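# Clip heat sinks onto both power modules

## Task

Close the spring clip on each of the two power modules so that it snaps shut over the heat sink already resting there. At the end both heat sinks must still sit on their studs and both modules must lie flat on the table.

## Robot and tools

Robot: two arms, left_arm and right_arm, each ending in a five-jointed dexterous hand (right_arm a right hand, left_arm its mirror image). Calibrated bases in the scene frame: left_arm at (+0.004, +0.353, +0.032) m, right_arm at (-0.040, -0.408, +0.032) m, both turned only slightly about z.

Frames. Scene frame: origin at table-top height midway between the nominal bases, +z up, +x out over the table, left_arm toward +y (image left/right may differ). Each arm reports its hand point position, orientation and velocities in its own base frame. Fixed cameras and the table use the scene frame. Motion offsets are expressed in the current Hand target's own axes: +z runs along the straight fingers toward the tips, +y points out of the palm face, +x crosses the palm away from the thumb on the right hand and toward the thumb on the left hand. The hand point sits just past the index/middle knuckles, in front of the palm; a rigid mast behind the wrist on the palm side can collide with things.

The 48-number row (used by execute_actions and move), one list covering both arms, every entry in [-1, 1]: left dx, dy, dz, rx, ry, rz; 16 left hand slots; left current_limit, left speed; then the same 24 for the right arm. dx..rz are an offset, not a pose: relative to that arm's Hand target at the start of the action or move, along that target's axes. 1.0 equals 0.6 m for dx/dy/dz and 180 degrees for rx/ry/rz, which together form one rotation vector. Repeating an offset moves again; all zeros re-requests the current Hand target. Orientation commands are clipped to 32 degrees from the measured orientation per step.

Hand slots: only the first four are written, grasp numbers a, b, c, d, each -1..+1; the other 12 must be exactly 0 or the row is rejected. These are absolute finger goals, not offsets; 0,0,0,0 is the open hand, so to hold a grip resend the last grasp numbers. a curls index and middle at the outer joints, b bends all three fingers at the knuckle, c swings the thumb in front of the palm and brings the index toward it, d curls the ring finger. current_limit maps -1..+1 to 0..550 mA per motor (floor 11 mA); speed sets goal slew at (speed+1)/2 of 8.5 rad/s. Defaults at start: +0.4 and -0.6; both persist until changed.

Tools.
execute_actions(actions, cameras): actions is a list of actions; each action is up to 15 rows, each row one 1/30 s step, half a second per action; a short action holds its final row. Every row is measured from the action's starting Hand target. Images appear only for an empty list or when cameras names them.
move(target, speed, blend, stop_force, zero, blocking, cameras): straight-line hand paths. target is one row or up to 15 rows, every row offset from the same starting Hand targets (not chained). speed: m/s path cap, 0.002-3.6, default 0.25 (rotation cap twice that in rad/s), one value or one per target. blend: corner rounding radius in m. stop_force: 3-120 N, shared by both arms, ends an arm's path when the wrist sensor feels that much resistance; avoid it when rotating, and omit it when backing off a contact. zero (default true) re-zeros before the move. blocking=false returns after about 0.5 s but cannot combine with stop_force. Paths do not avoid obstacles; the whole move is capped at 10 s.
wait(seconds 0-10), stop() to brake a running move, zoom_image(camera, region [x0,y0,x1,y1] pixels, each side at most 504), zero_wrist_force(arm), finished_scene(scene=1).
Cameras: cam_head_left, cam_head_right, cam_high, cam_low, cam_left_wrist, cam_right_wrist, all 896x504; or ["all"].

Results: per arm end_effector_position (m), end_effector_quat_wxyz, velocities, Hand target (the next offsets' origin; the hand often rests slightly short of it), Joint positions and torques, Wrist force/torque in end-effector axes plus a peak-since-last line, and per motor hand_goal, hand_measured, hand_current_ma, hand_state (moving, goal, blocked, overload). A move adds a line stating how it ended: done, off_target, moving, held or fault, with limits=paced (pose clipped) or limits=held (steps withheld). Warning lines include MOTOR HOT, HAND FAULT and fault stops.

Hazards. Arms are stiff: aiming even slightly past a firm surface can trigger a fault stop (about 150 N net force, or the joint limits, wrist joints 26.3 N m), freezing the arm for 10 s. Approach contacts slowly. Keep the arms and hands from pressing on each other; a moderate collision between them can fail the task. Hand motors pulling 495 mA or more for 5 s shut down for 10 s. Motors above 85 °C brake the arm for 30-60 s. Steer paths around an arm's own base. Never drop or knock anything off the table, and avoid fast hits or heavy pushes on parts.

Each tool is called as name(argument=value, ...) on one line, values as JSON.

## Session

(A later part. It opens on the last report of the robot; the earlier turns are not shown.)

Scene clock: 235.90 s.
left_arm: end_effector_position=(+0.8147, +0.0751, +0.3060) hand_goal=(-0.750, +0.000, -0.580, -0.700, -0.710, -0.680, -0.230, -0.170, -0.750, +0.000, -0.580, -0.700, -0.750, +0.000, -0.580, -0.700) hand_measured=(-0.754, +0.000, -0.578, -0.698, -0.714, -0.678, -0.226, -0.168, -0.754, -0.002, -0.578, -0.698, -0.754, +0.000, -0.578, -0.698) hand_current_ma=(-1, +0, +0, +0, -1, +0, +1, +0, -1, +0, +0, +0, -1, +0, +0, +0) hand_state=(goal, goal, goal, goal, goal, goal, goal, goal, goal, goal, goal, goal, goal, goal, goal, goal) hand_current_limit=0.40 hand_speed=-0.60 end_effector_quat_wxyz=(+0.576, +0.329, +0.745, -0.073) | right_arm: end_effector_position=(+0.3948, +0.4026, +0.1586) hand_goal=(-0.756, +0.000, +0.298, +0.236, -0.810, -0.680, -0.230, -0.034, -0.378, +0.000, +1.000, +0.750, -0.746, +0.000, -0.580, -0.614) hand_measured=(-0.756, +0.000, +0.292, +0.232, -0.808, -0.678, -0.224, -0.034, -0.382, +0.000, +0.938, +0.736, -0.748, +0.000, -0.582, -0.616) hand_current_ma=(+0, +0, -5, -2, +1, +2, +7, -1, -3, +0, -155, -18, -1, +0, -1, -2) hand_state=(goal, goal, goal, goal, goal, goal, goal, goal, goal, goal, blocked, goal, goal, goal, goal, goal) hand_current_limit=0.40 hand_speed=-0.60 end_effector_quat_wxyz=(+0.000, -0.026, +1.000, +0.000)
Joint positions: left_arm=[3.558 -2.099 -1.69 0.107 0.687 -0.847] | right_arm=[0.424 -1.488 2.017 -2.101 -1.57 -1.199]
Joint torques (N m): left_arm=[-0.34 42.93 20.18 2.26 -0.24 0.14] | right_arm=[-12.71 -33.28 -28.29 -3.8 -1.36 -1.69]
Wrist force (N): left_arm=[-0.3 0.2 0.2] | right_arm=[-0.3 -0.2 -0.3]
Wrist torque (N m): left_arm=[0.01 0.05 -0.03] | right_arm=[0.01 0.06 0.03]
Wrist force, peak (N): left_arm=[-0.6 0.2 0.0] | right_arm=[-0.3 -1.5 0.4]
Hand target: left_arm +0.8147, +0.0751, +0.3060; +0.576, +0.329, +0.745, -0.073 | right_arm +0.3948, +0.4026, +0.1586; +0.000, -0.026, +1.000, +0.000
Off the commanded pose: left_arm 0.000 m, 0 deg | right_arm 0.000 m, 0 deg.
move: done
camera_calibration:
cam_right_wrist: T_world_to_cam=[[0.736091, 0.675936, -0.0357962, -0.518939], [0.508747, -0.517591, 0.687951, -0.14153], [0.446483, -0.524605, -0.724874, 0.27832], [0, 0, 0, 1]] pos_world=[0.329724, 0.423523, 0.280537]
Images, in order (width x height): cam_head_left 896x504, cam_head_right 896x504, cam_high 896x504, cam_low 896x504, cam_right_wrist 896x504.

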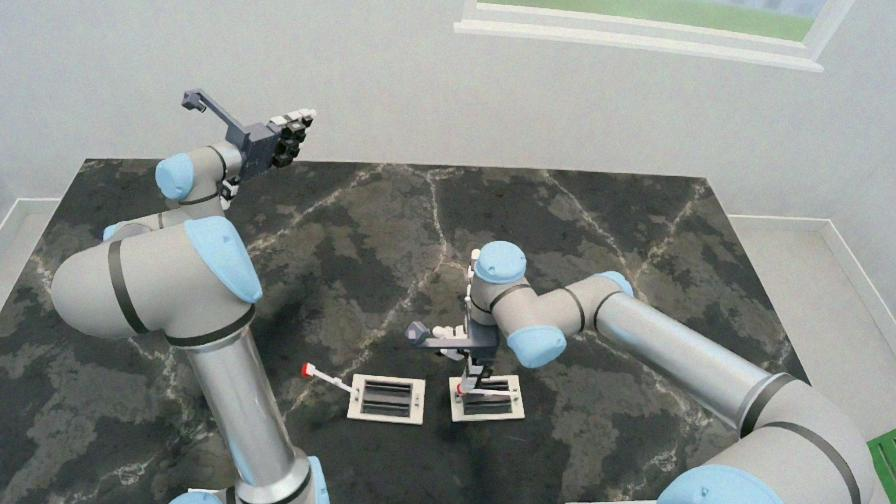

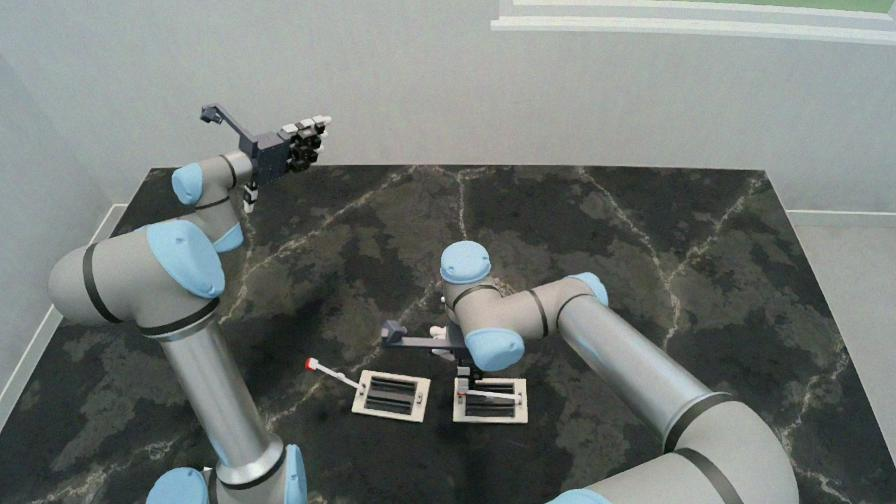

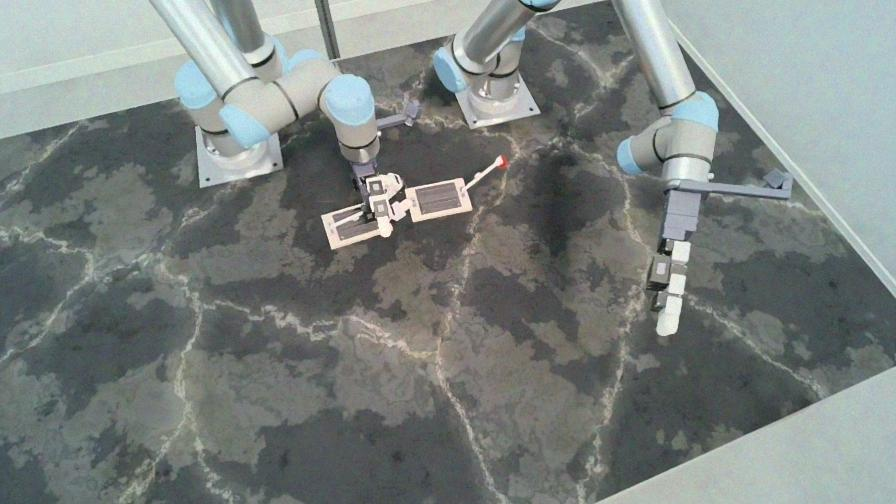

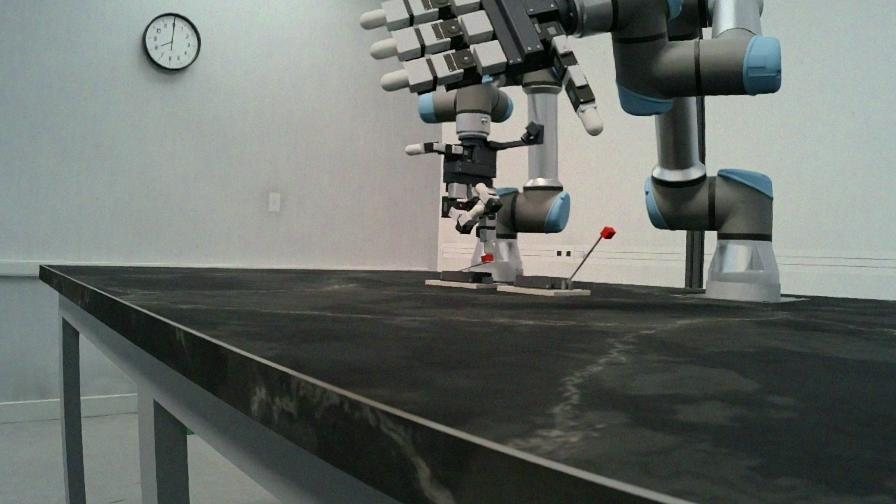

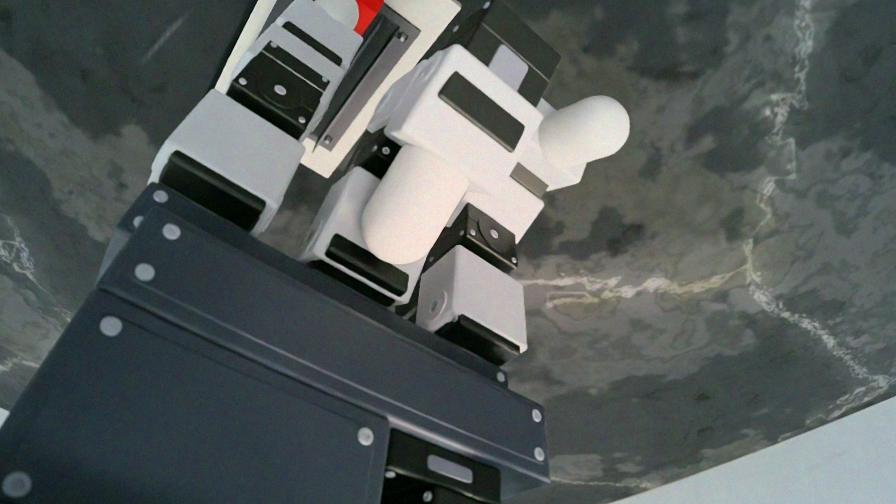

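move(target=[0,0,0,0,0,0, 0,0,0,0,0,0,0,0,0,0,0,0,0,0,0,0, 0.4,-0.6, 0,0.0192,0.064,0,0,0, 1,0.07,0,0,0,0,0,0,0,0,0,0,0,0,0,0, 0.75,-0.6], speed=0.025, stop_force=30, cameras=["cam_head_left", "cam_head_right", "cam_high", "cam_low"])

Scene clock: 248.30 s.
left_arm: end_effector_position=(+0.8147, +0.0751, +0.3060) hand_goal=(-0.750, +0.000, -0.580, -0.700, -0.710, -0.680, -0.230, -0.170, -0.750, +0.000, -0.580, -0.700, -0.750, +0.000, -0.580, -0.700) hand_measured=(-0.754, +0.000, -0.578, -0.698, -0.714, -0.678, -0.226, -0.168, -0.754, -0.002, -0.578, -0.698, -0.754, +0.000, -0.578, -0.698) hand_current_ma=(-1, +0, +0, +0, -1, +0, +1, +0, -1, +0, +0, +0, -1, +0, +0, +0) hand_state=(goal, goal, goal, goal, goal, goal, goal, goal, goal, goal, goal, goal, goal, goal, goal, goal) hand_current_limit=0.40 hand_speed=-0.60 end_effector_quat_wxyz=(+0.576, +0.329, +0.745, -0.073) | right_arm: end_effector_position=(+0.3943, +0.4126, +0.1255) hand_goal=(-0.756, +0.000, +0.298, +0.236, -0.810, -0.680, -0.230, -0.034, -0.378, +0.000, +1.000, +0.750, -0.746, +0.000, -0.580, -0.614) hand_measured=(-0.756, +0.000, +0.292, +0.232, -0.808, -0.678, -0.224, -0.034, -0.382, +0.000, +0.938, +0.736, -0.764, +0.002, -0.580, -0.596) hand_current_ma=(+0, +0, -5, -2, +1, +2, +7, -1, -3, +0, -155, -18, -29, +1, +0, +28) hand_state=(goal, goal, goal, goal, goal, goal, goal, goal, goal, goal, blocked, goal, goal, goal, goal, goal) hand_current_limit=0.75 hand_speed=-0.60 end_effector_quat_wxyz=(+0.000, -0.026, +1.000, +0.000)
Joint positions: left_arm=[3.558 -2.099 -1.69 0.107 0.687 -0.847] | right_arm=[0.444 -1.427 2.048 -2.192 -1.57 -1.179]
Joint torques (N m): left_arm=[-0.53 44.46 21.37 2.17 -0.27 0.22] | right_arm=[-12.3 -4.51 -15.62 -2.32 -1.19 -1.66]
Wrist force (N): left_arm=[-0.1 0.3 0.2] | right_arm=[-0.2 -1.8 -30.6]
Wrist torque (N m): left_arm=[0.02 0.02 -0.02] | right_arm=[2.37 2.20 -0.13]
Wrist force, peak (N): left_arm=[-0.3 0.4 0.4] | right_arm=[-0.6 -2.7 -53.6]
Hand target: left_arm +0.8147, +0.0751, +0.3060; +0.576, +0.329, +0.745, -0.073 | right_arm +0.3943, +0.4126, +0.1255; +0.000, -0.026, +1.000, +0.000 (not the last commanded pose)
Off the commanded pose: left_arm 0.000 m, 0 deg | right_arm 0.006 m, 0 deg.
move: contact (right_arm)
Images, in order (width x height): cam_head_left 896x504, cam_head_right 896x504, cam_high 896x504, cam_low 896x504.

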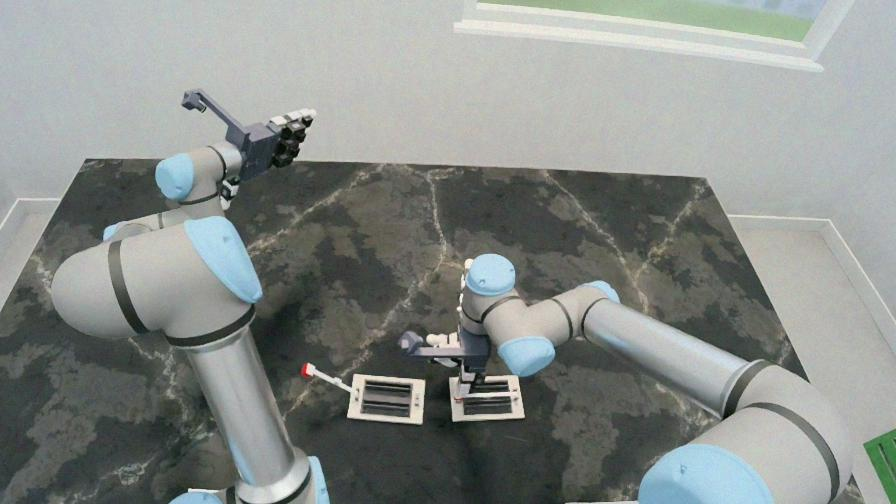

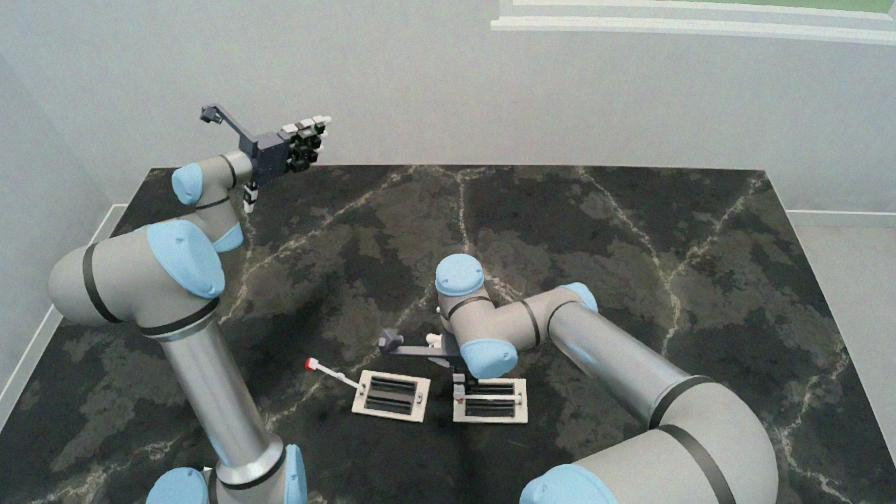

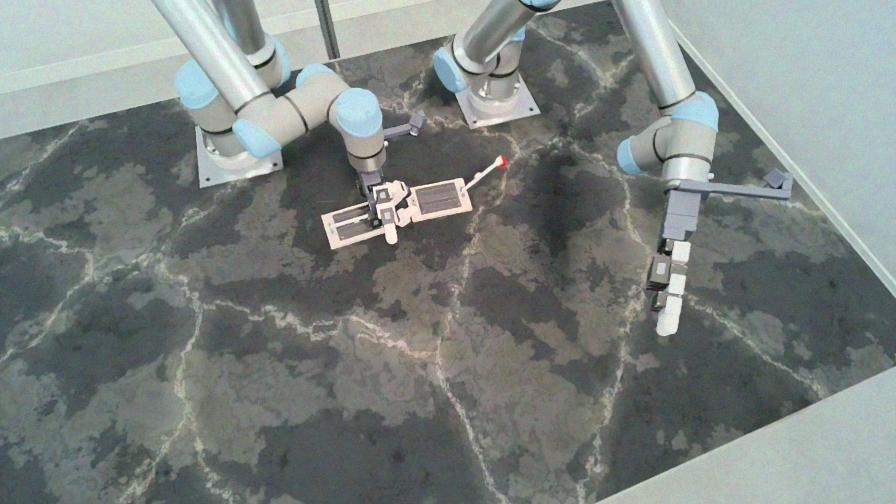

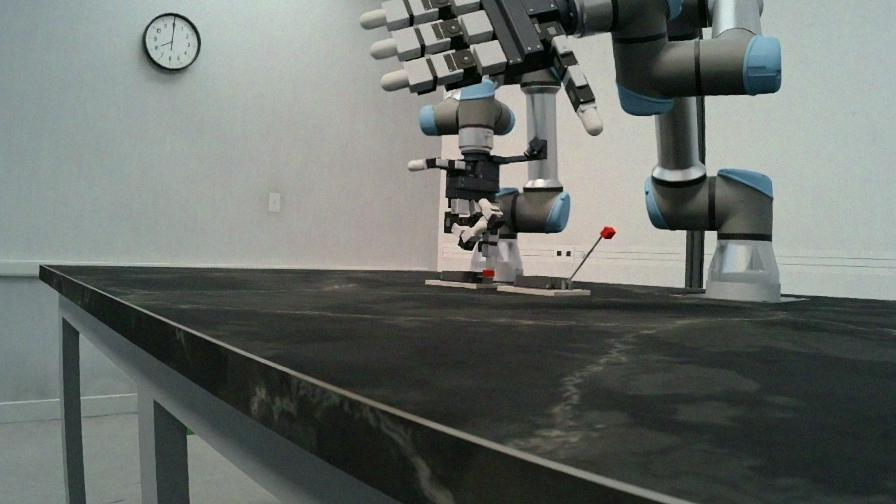

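zoom_image(camera="cam_low", region=[420, 220, 540, 300])

zoom_image(camera="cam_head_right", region=[420, 360, 540, 430])

zoom_image(camera="cam_high", region=[310, 170, 430, 260])

Scaled by 4.200.

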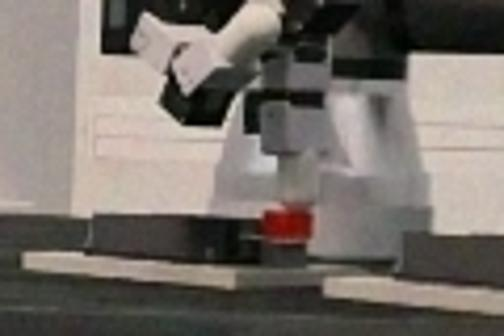

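Scaled by 4.200.

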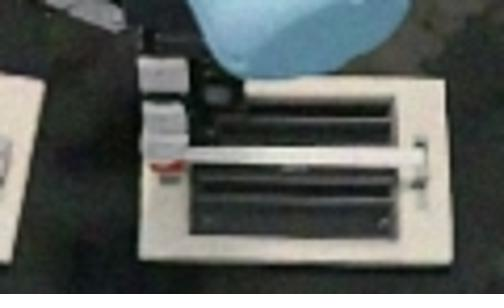

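Scaled by 4.200.

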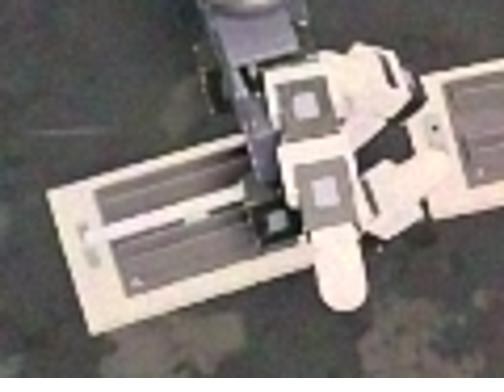

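move(target=[0,0,0,0,0,0, 0,0,0,0,0,0,0,0,0,0,0,0,0,0,0,0, 0.4,-0.6, 0,0,0.025,0,0,0, 1,0.07,0,0,0,0,0,0,0,0,0,0,0,0,0,0, 0.75,-0.6], speed=0.008, stop_force=55, zero=false, cameras=["cam_low"])

zoom_image(camera="cam_low", region=[420, 220, 540, 300])

Scene clock: 262.40 s.
left_arm: end_effector_position=(+0.8147, +0.0751, +0.3060) hand_goal=(-0.750, +0.000, -0.580, -0.700, -0.710, -0.680, -0.230, -0.170, -0.750, +0.000, -0.580, -0.700, -0.750, +0.000, -0.580, -0.700) hand_measured=(-0.754, +0.000, -0.578, -0.698, -0.714, -0.678, -0.226, -0.168, -0.754, -0.002, -0.578, -0.698, -0.754, +0.000, -0.578, -0.698) hand_current_ma=(-1, +0, +0, +0, -1, +0, +1, +0, -1, +0, +0, +0, -1, +0, +0, +0) hand_state=(goal, goal, goal, goal, goal, goal, goal, goal, goal, goal, goal, goal, goal, goal, goal, goal) hand_current_limit=0.40 hand_speed=-0.60 end_effector_quat_wxyz=(+0.576, +0.329, +0.745, -0.073) | right_arm: end_effector_position=(+0.3945, +0.4127, +0.1246) hand_goal=(-0.756, +0.000, +0.298, +0.236, -0.810, -0.680, -0.230, -0.034, -0.378, +0.000, +1.000, +0.750, -0.746, +0.000, -0.580, -0.614) hand_measured=(-0.756, +0.000, +0.292, +0.232, -0.808, -0.678, -0.224, -0.034, -0.382, +0.000, +0.938, +0.736, -0.770, +0.006, -0.578, -0.586) hand_current_ma=(+0, +0, -5, -2, +1, +2, +7, -1, -3, +0, -155, -18, -43, +5, +1, +54) hand_state=(goal, goal, goal, goal, goal, goal, goal, goal, goal, goal, blocked, goal, blocked, goal, goal, blocked) hand_current_limit=0.75 hand_speed=-0.60 end_effector_quat_wxyz=(+0.000, -0.026, +1.000, +0.001)
Joint positions: left_arm=[3.558 -2.099 -1.69 0.107 0.687 -0.847] | right_arm=[0.444 -1.425 2.049 -2.196 -1.57 -1.179]
Joint torques (N m): left_arm=[-0.55 44.05 20.08 2.18 -0.25 0.41] | right_arm=[-10.36 -9.61 -6.39 2.09 -1.2 -1.52]
Wrist force (N): left_arm=[-0.3 0.1 0.1] | right_arm=[-0.6 -3.3 -56.1]
Wrist torque (N m): left_arm=[0.01 0.03 -0.02] | right_arm=[4.41 3.97 -0.26]
Wrist force, peak (N): left_arm=[-0.3 0.1 0.6] | right_arm=[-0.4 -3.4 -63.2]
Hand target: left_arm +0.8147, +0.0751, +0.3060; +0.576, +0.329, +0.745, -0.073 | right_arm +0.3945, +0.4127, +0.1246; +0.000, -0.026, +1.000, +0.001 (not the last commanded pose)
Off the commanded pose: left_arm 0.000 m, 0 deg | right_arm 0.014 m, 0 deg.
move: contact (right_arm)
Images, in order (width x height): cam_low 896x504.

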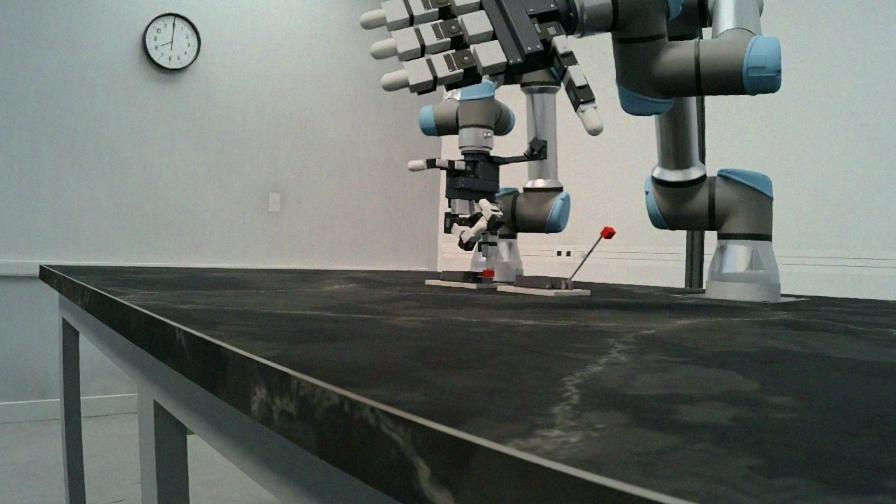

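Scaled by 4.200.

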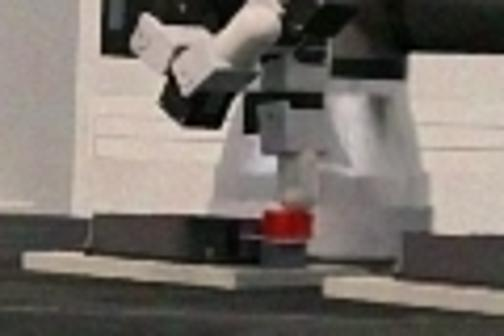

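move(target=[0,0,0,0,0,0, 0,0,0,0,0,0,0,0,0,0,0,0,0,0,0,0, 0.4,-0.6, 0,-0.03,-0.2,0,0,0, 1,0.07,0,0,0,0,0,0,0,0,0,0,0,0,0,0, 0.4,-0.6], speed=0.15, cameras=["cam_head_left", "cam_head_right", "cam_high", "cam_low", "cam_right_wrist"])

zoom_image(camera="cam_low", region=[420, 220, 540, 300])

zoom_image(camera="cam_head_right", region=[420, 360, 540, 430])

zoom_image(camera="cam_high", region=[310, 170, 430, 260])

zoom_image(camera="cam_right_wrist", region=[180, 0, 480, 200])

Scene clock: 269.83 s.
left_arm: end_effector_position=(+0.8147, +0.0751, +0.3060) hand_goal=(-0.750, +0.000, -0.580, -0.700, -0.710, -0.680, -0.230, -0.170, -0.750, +0.000, -0.580, -0.700, -0.750, +0.000, -0.580, -0.700) hand_measured=(-0.754, +0.000, -0.578, -0.698, -0.714, -0.678, -0.226, -0.168, -0.754, -0.002, -0.578, -0.698, -0.754, +0.000, -0.578, -0.698) hand_current_ma=(-1, +0, +0, +0, -1, +0, +1, +0, -1, +0, +0, +0, -1, +0, +0, +0) hand_state=(goal, goal, goal, goal, goal, goal, goal, goal, goal, goal, goal, goal, goal, goal, goal, goal) hand_current_limit=0.40 hand_speed=-0.60 end_effector_quat_wxyz=(+0.576, +0.329, +0.745, -0.073) | right_arm: end_effector_position=(+0.3954, +0.3945, +0.2446) hand_goal=(-0.756, +0.000, +0.298, +0.236, -0.810, -0.680, -0.230, -0.034, -0.378, +0.000, +1.000, +0.750, -0.746, +0.000, -0.580, -0.614) hand_measured=(-0.756, +0.000, +0.292, +0.232, -0.808, -0.678, -0.224, -0.034, -0.382, +0.000, +0.938, +0.736, -0.748, +0.000, -0.578, -0.612) hand_current_ma=(+0, +0, -5, -2, +1, +2, +7, -1, -3, +0, -155, -18, -1, +0, +2, +2) hand_state=(goal, goal, goal, goal, goal, goal, goal, goal, goal, goal, blocked, goal, goal, goal, goal, goal) hand_current_limit=0.40 hand_speed=-0.60 end_effector_quat_wxyz=(+0.001, -0.026, +1.000, +0.001)
Joint positions: left_arm=[3.558 -2.099 -1.69 0.107 0.687 -0.847] | right_arm=[0.408 -1.587 1.88 -1.866 -1.57 -1.215]
Joint torques (N m): left_arm=[0.92 43.48 19.03 2.08 -0.03 0.35] | right_arm=[12.35 -18.27 -21.74 -1.36 -0.97 1.76]
Wrist force (N): left_arm=[-0.4 0.3 0.3] | right_arm=[-0.5 0.1 -0.3]
Wrist torque (N m): left_arm=[0.01 0.06 -0.04] | right_arm=[0.05 0.07 0.04]
Wrist force, peak (N): left_arm=[-0.5 0.3 0.3] | right_arm=[-0.3 -3.3 -56.5]
Hand target: left_arm +0.8147, +0.0751, +0.3060; +0.576, +0.329, +0.745, -0.073 | right_arm +0.3953, +0.3946, +0.2446; +0.000, -0.026, +1.000, +0.001
Off the commanded pose: left_arm 0.000 m, 0 deg | right_arm 0.000 m, 0 deg.
move: done
camera_calibration:
cam_right_wrist: T_world_to_cam=[[0.736199, 0.67586, -0.0349888, -0.510988], [0.508135, -0.517873, 0.68819, -0.204892], [0.447001, -0.524424, -0.724686, 0.335747], [0, 0, 0, 1]] pos_world=[0.330223, 0.415322, 0.366437]
Images, in order (width x height): cam_head_left 896x504, cam_head_right 896x504, cam_high 896x504, cam_low 896x504, cam_right_wrist 896x504.

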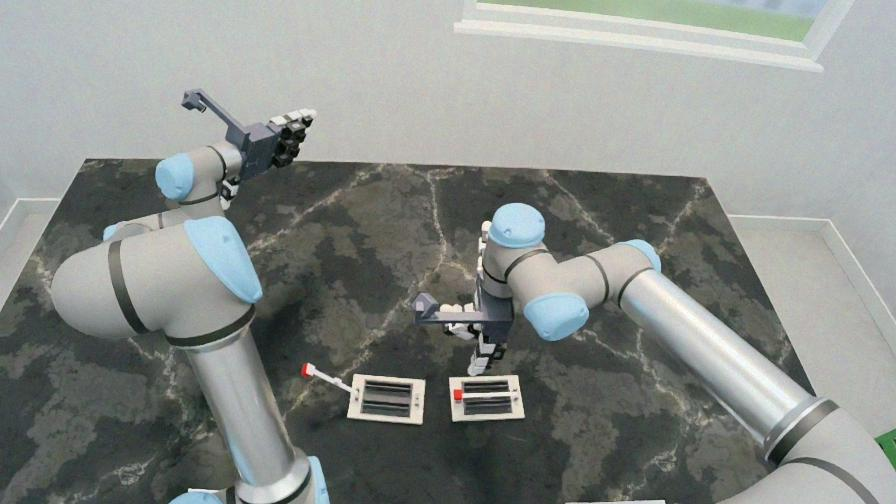

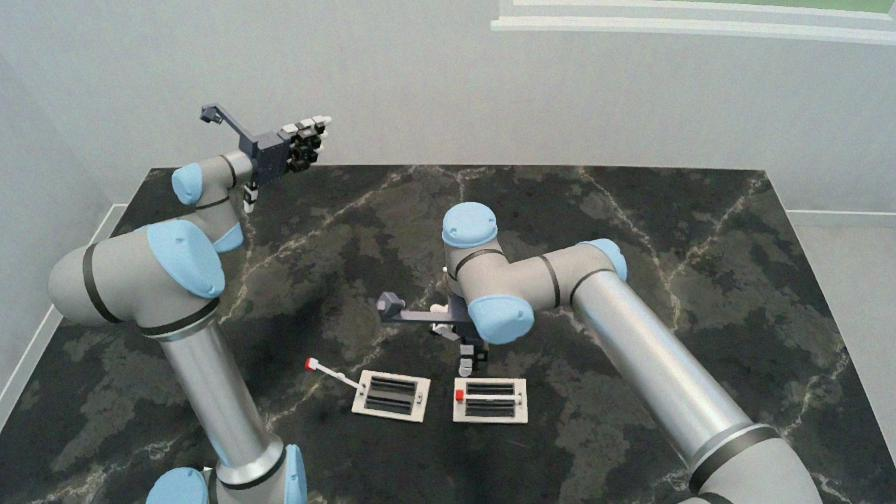

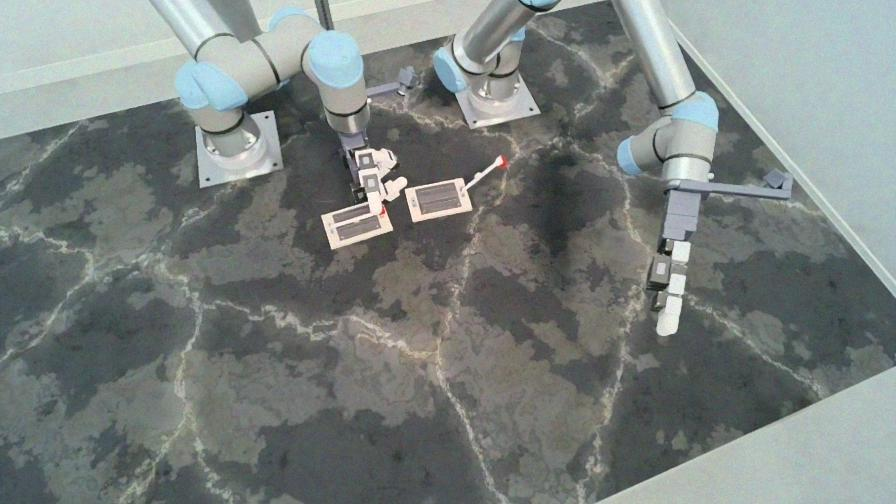

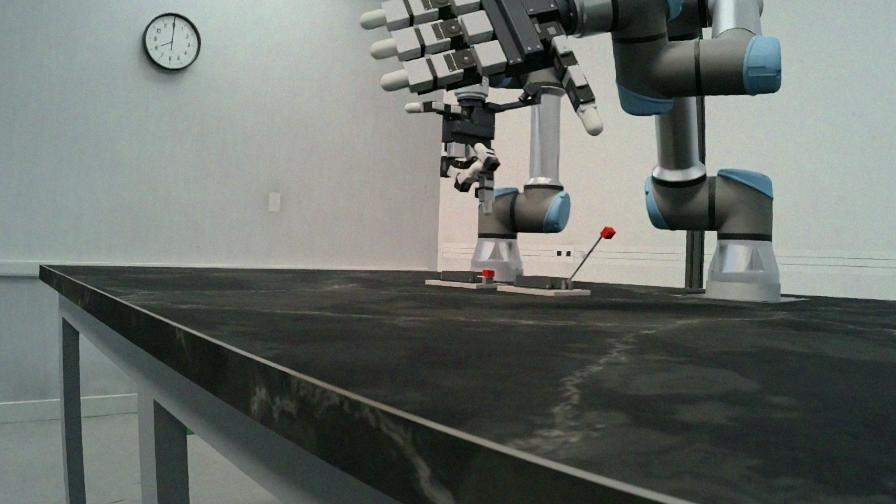

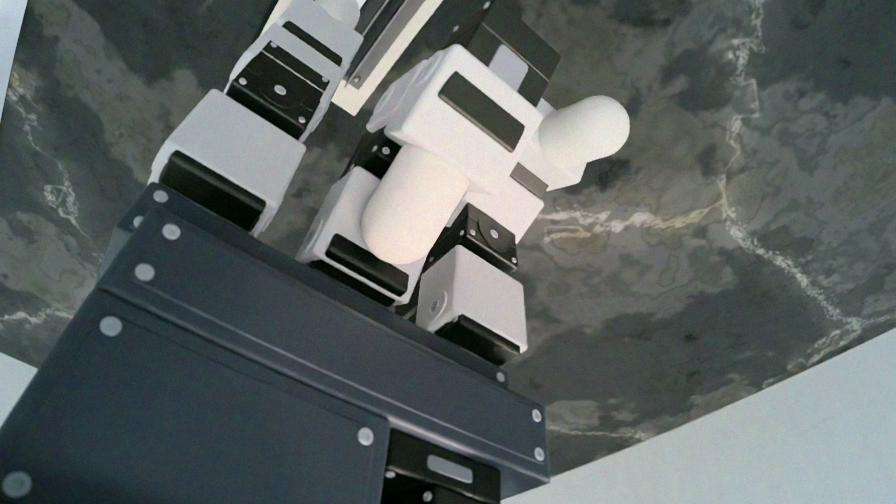

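Scaled by 4.200.

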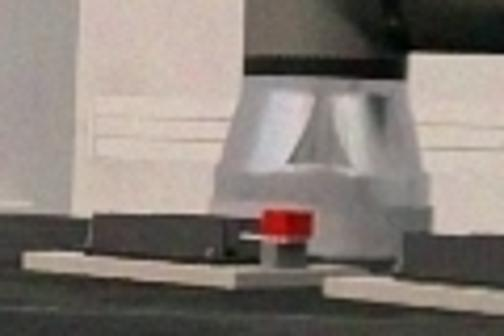

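Scaled by 4.200.

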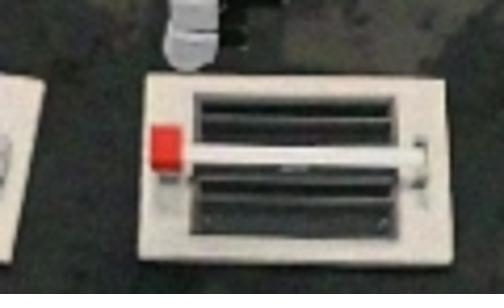

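Scaled by 4.200.

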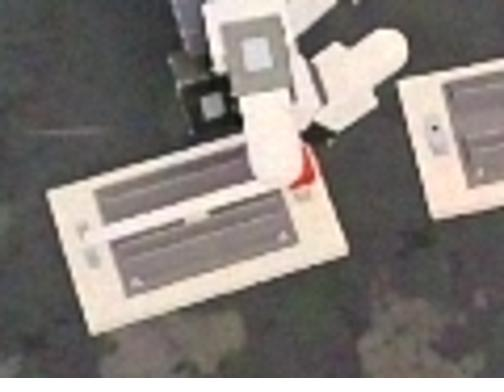

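Scaled by 1.680.

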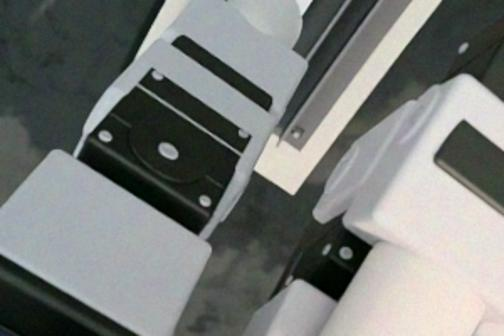

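zoom_image(camera="cam_low", region=[470, 255, 510, 295])

zoom_image(camera="cam_head_left", region=[440, 375, 480, 415])

zoom_image(camera="cam_head_right", region=[445, 375, 485, 415])

zoom_image(camera="cam_high", region=[365, 190, 405, 230])

Scaled by 12.600.

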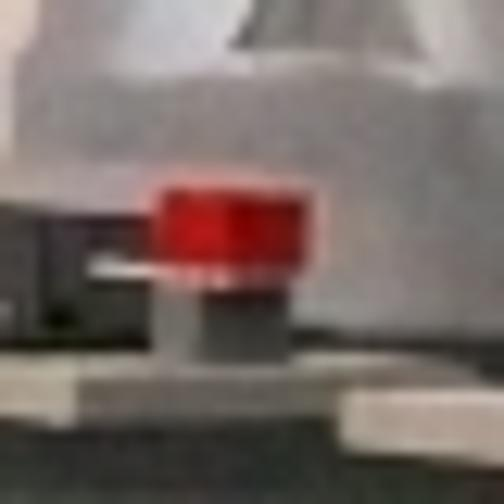

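Scaled by 12.600.

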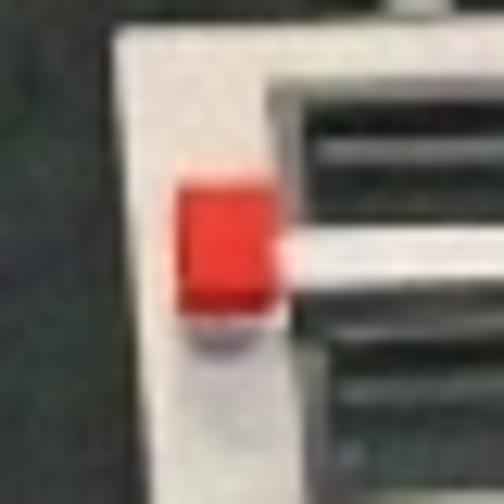

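Scaled by 12.600.

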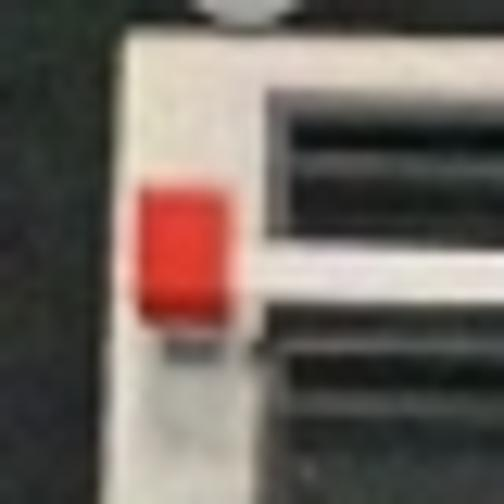

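Scaled by 12.600.

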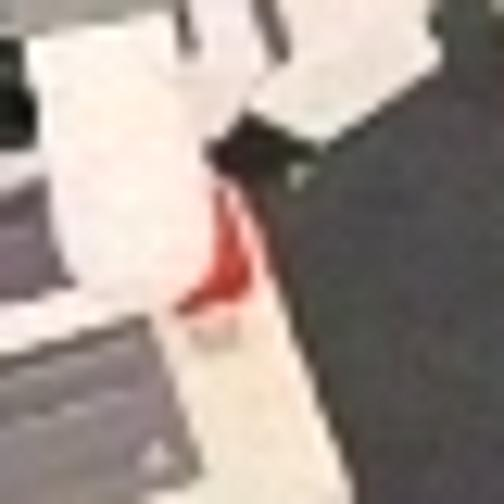

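move(target=[0.3082,0.3787,-0.5422,-0.1561,0.0465,-0.0562, 0,0,0,0,0,0,0,0,0,0,0,0,0,0,0,0, 0.4,-0.6, -0.0493,0.2843,-0.159,0,0,0, 1,0.07,0,0,0,0,0,0,0,0,0,0,0,0,0,0, 0.4,-0.6], speed=0.22, cameras=["cam_head_left", "cam_head_right", "cam_high"])

Scene clock: 326.83 s.
left_arm: end_effector_position=(+0.6591, +0.4843, +0.3060) hand_goal=(-0.750, +0.000, -0.580, -0.700, -0.710, -0.680, -0.230, -0.170, -0.750, +0.000, -0.580, -0.700, -0.750, +0.000, -0.580, -0.700) hand_measured=(-0.754, -0.002, -0.578, -0.698, -0.714, -0.678, -0.226, -0.168, -0.754, -0.002, -0.578, -0.698, -0.754, -0.002, -0.578, -0.698) hand_current_ma=(+0, +0, +0, +0, -1, +0, +1, +0, +0, +0, +0, +0, +0, +0, +0, +0) hand_state=(goal, goal, goal, goal, goal, goal, goal, goal, goal, goal, goal, goal, goal, goal, goal, goal) hand_current_limit=0.40 hand_speed=-0.60 end_effector_quat_wxyz=(+0.574, +0.117, +0.806, +0.084) | right_arm: end_effector_position=(+0.4158, +0.5664, +0.3401) hand_goal=(-0.756, +0.000, +0.298, +0.236, -0.810, -0.680, -0.230, -0.034, -0.378, +0.000, +1.000, +0.750, -0.746, +0.000, -0.580, -0.614) hand_measured=(-0.756, +0.000, +0.292, +0.232, -0.808, -0.678, -0.224, -0.034, -0.382, +0.000, +0.938, +0.736, -0.746, +0.000, -0.578, -0.612) hand_current_ma=(+0, +0, -5, -2, +1, +2, +7, -1, -3, +0, -155, -18, +0, +0, +2, +2) hand_state=(goal, goal, goal, goal, goal, goal, goal, goal, goal, goal, blocked, goal, goal, goal, goal, goal) hand_current_limit=0.40 hand_speed=-0.60 end_effector_quat_wxyz=(+0.000, -0.026, +1.000, +0.001)
Joint positions: left_arm=[4.1 -2.098 -1.691 0.107 0.687 -0.846] | right_arm=[0.664 -1.292 1.296 -1.576 -1.57 -0.959]
Joint torques (N m): left_arm=[1.97 52.85 8.21 4.11 -2.51 2.65] | right_arm=[-14.06 -39.94 -23.16 -3.87 -1.03 -1.82]
Wrist force (N): left_arm=[-0.4 0.1 0.2] | right_arm=[-0.4 -0.1 -0.2]
Wrist torque (N m): left_arm=[0.00 0.06 0.03] | right_arm=[0.03 0.03 0.07]
Wrist force, peak (N): left_arm=[0.6 2.1 -0.2] | right_arm=[-0.7 0.8 -0.5]
Hand target: left_arm +0.6590, +0.4843, +0.3060; +0.574, +0.117, +0.806, +0.084 | right_arm +0.4159, +0.5664, +0.3402; +0.000, -0.026, +1.000, +0.001
Off the commanded pose: left_arm 0.000 m, 0 deg | right_arm 0.000 m, 0 deg.
move: done
Images, in order (width x height): cam_head_left 896x504, cam_head_right 896x504, cam_high 896x504.

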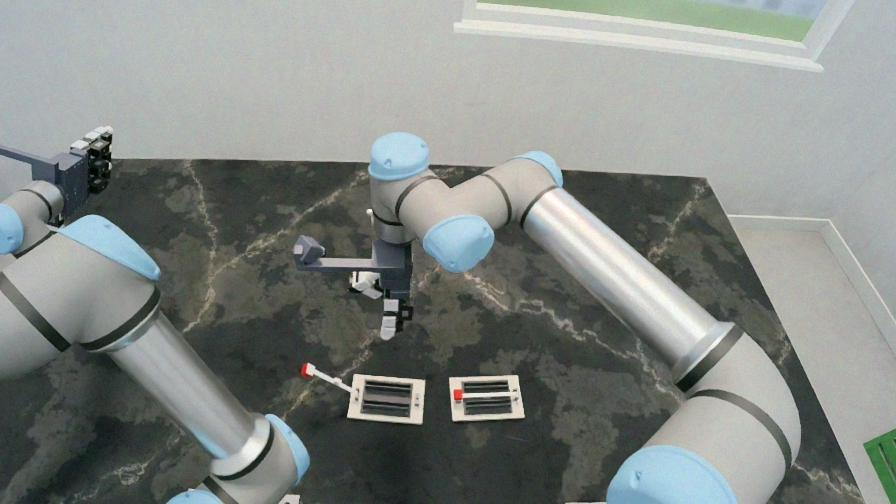

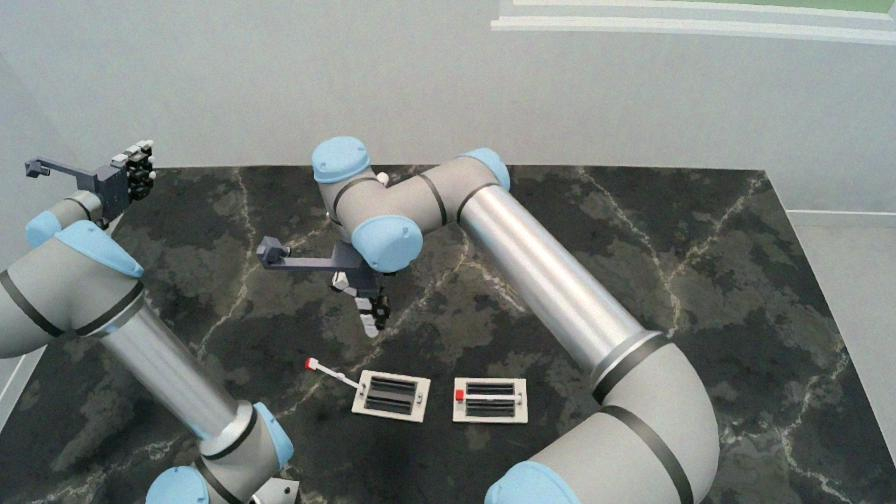

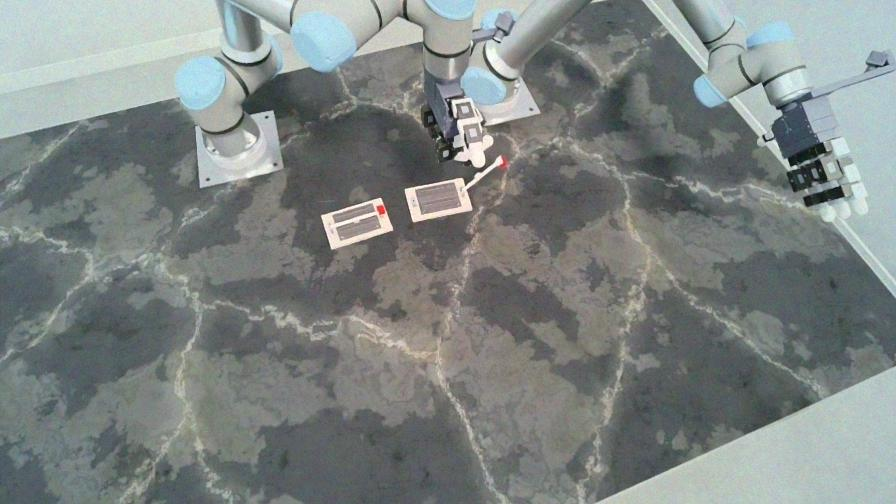

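zoom_image(camera="cam_head_left", region=[280, 345, 440, 435])

zoom_image(camera="cam_head_right", region=[290, 340, 450, 430])

zoom_image(camera="cam_high", region=[310, 140, 530, 260])

Scaled by 3.150.

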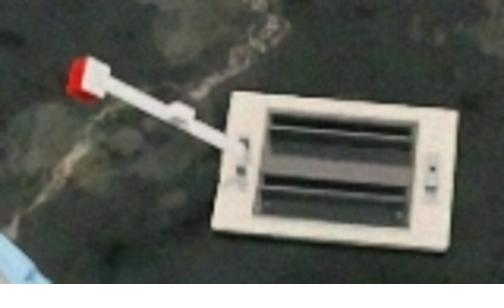

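Scaled by 3.150.

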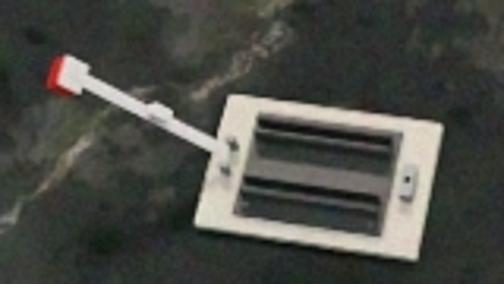

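Scaled by 2.291.

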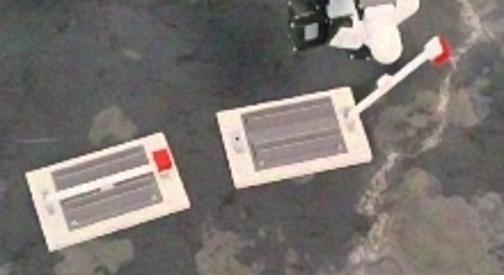

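move(target=[[0,0,0,0,0,0, 0,0,0,0,0,0,0,0,0,0,0,0,0,0,0,0, 0.4,-0.6, -0.0055,0.3893,0.0167,0,0,0, 1,0.07,0,0,0,0,0,0,0,0,0,0,0,0,0,0, 0.4,-0.6],[0,0,0,0,0,0, 0,0,0,0,0,0,0,0,0,0,0,0,0,0,0,0, 0.4,-0.6, -0.0055,0.3893,0.267,0,0,0, 1,0.07,0,0,0,0,0,0,0,0,0,0,0,0,0,0, 0.4,-0.6]], speed=0.18, cameras=["cam_head_left", "cam_head_right", "cam_high", "cam_low", "cam_right_wrist"])

Scene clock: 347.20 s.
left_arm: end_effector_position=(+0.6590, +0.4843, +0.3060) hand_goal=(-0.750, +0.000, -0.580, -0.700, -0.710, -0.680, -0.230, -0.170, -0.750, +0.000, -0.580, -0.700, -0.750, +0.000, -0.580, -0.700) hand_measured=(-0.754, -0.002, -0.578, -0.698, -0.714, -0.678, -0.226, -0.168, -0.754, -0.002, -0.578, -0.698, -0.754, -0.002, -0.578, -0.698) hand_current_ma=(+0, +0, +0, +0, -1, +0, +1, +0, +0, +0, +0, +0, +0, +0, +0, +0) hand_state=(goal, goal, goal, goal, goal, goal, goal, goal, goal, goal, goal, goal, goal, goal, goal, goal) hand_current_limit=0.40 hand_speed=-0.60 end_effector_quat_wxyz=(+0.574, +0.117, +0.806, +0.084) | right_arm: end_effector_position=(+0.4068, +0.7715, +0.3310) hand_goal=(-0.756, +0.000, +0.298, +0.236, -0.810, -0.680, -0.230, -0.034, -0.378, +0.000, +1.000, +0.750, -0.746, +0.000, -0.580, -0.614) hand_measured=(-0.756, +0.000, +0.294, +0.232, -0.808, -0.678, -0.224, -0.034, -0.382, +0.000, +0.938, +0.736, -0.744, +0.000, -0.578, -0.612) hand_current_ma=(+0, +0, -4, -2, +1, +2, +8, +0, -3, +0, -155, -18, +1, +0, +2, +2) hand_state=(goal, goal, goal, goal, goal, goal, goal, goal, goal, goal, blocked, goal, goal, goal, goal, goal) hand_current_limit=0.40 hand_speed=-0.60 end_effector_quat_wxyz=(+0.002, -0.026, +1.000, +0.003)
Joint positions: left_arm=[4.1 -2.098 -1.691 0.107 0.687 -0.846] | right_arm=[0.885 -0.809 0.58 -1.349 -1.57 -0.738]
Joint torques (N m): left_arm=[9.42 53.35 8.15 4.08 -2.37 2.66] | right_arm=[-12.37 -50.45 -29.47 -4.28 -0.85 -1.33]
Wrist force (N): left_arm=[-0.1 0.0 0.2] | right_arm=[-0.2 -0.5 0.3]
Wrist torque (N m): left_arm=[-0.02 0.02 0.03] | right_arm=[-0.09 0.00 -0.16]
Wrist force, peak (N): left_arm=[-0.6 -0.1 0.2] | right_arm=[1.2 7.4 3.0]
Hand target: left_arm +0.6590, +0.4843, +0.3060; +0.574, +0.117, +0.806, +0.084 | right_arm +0.4070, +0.7715, +0.3310; +0.002, -0.026, +1.000, +0.003 (not the last commanded pose)
Off the commanded pose: left_arm 0.000 m, 0 deg | right_arm 0.153 m, 0 deg.
move: held (right_arm; a check stopped the path); path passed 0 of 2 targets; limits=held
pose unreachable (right arm): on one or more control steps of this call, first in action 0 (counted from 0), this arm could not follow its commanded pose, so it was not sent that pose on those steps. It may still have moved: this result reports where it is.
cause: moving toward the commanded pose would bring a part of the arm too close to another arm (a part of this arm just beyond joint 6 (wrist 3) and a part of the left arm just beyond its joint 2 (shoulder lift), at the place that arm is still heading or pushing toward).
camera_calibration:
cam_right_wrist: T_world_to_cam=[[0.736208, 0.676111, -0.0295072, -0.773208], [0.506349, -0.521381, 0.686857, -0.0710776], [0.449007, -0.520611, -0.726193, 0.587769], [0, 0, 0, 1]] pos_world=[0.341319, 0.791715, 0.452839]
Images, in order (width x height): cam_head_left 896x504, cam_head_right 896x504, cam_high 896x504, cam_low 896x504, cam_right_wrist 896x504.

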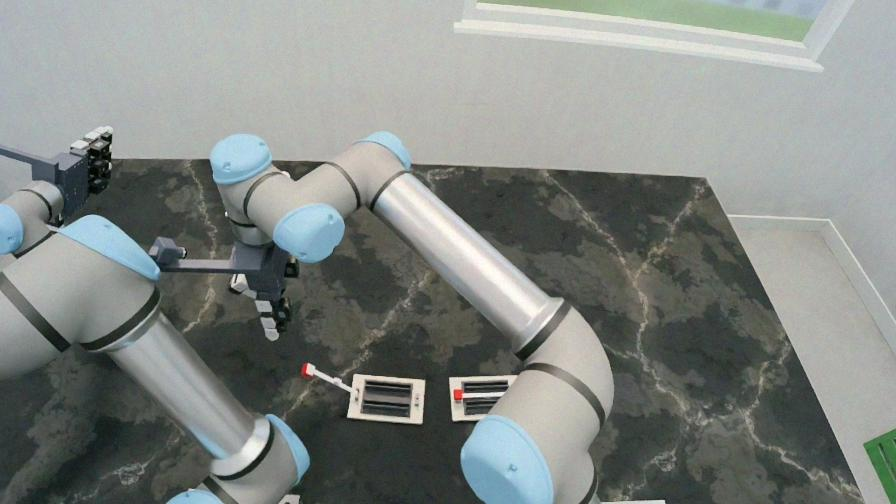

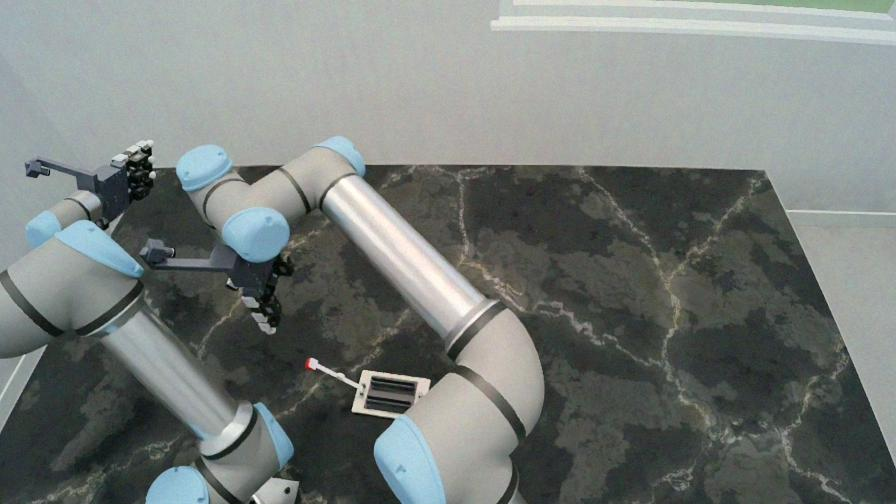

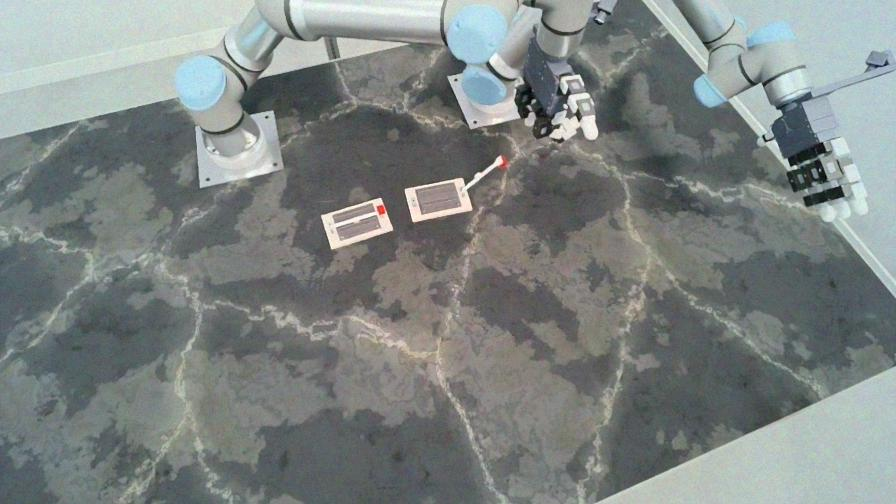

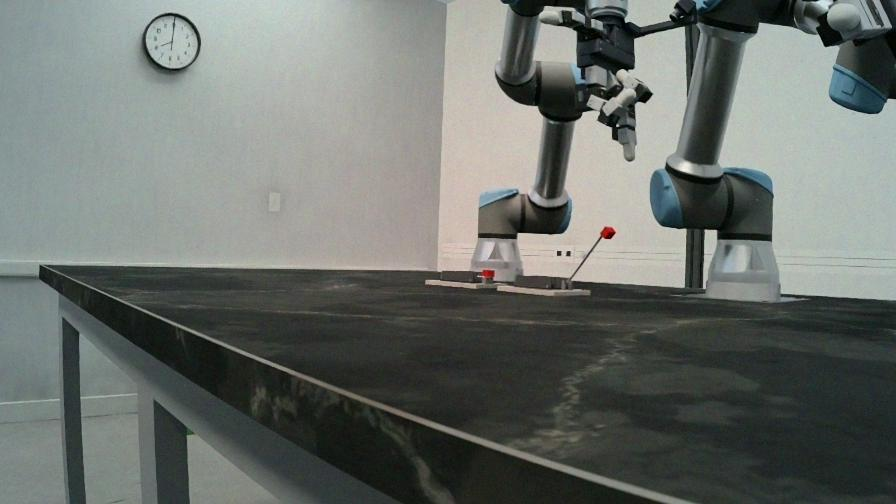

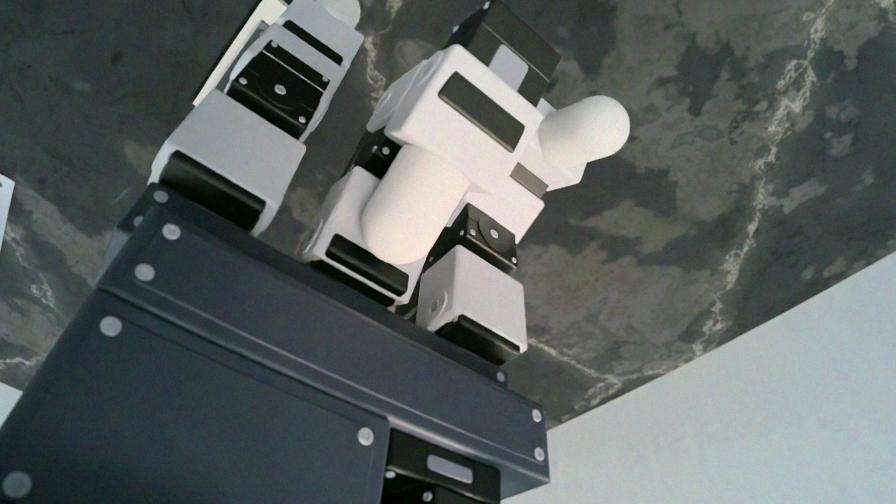

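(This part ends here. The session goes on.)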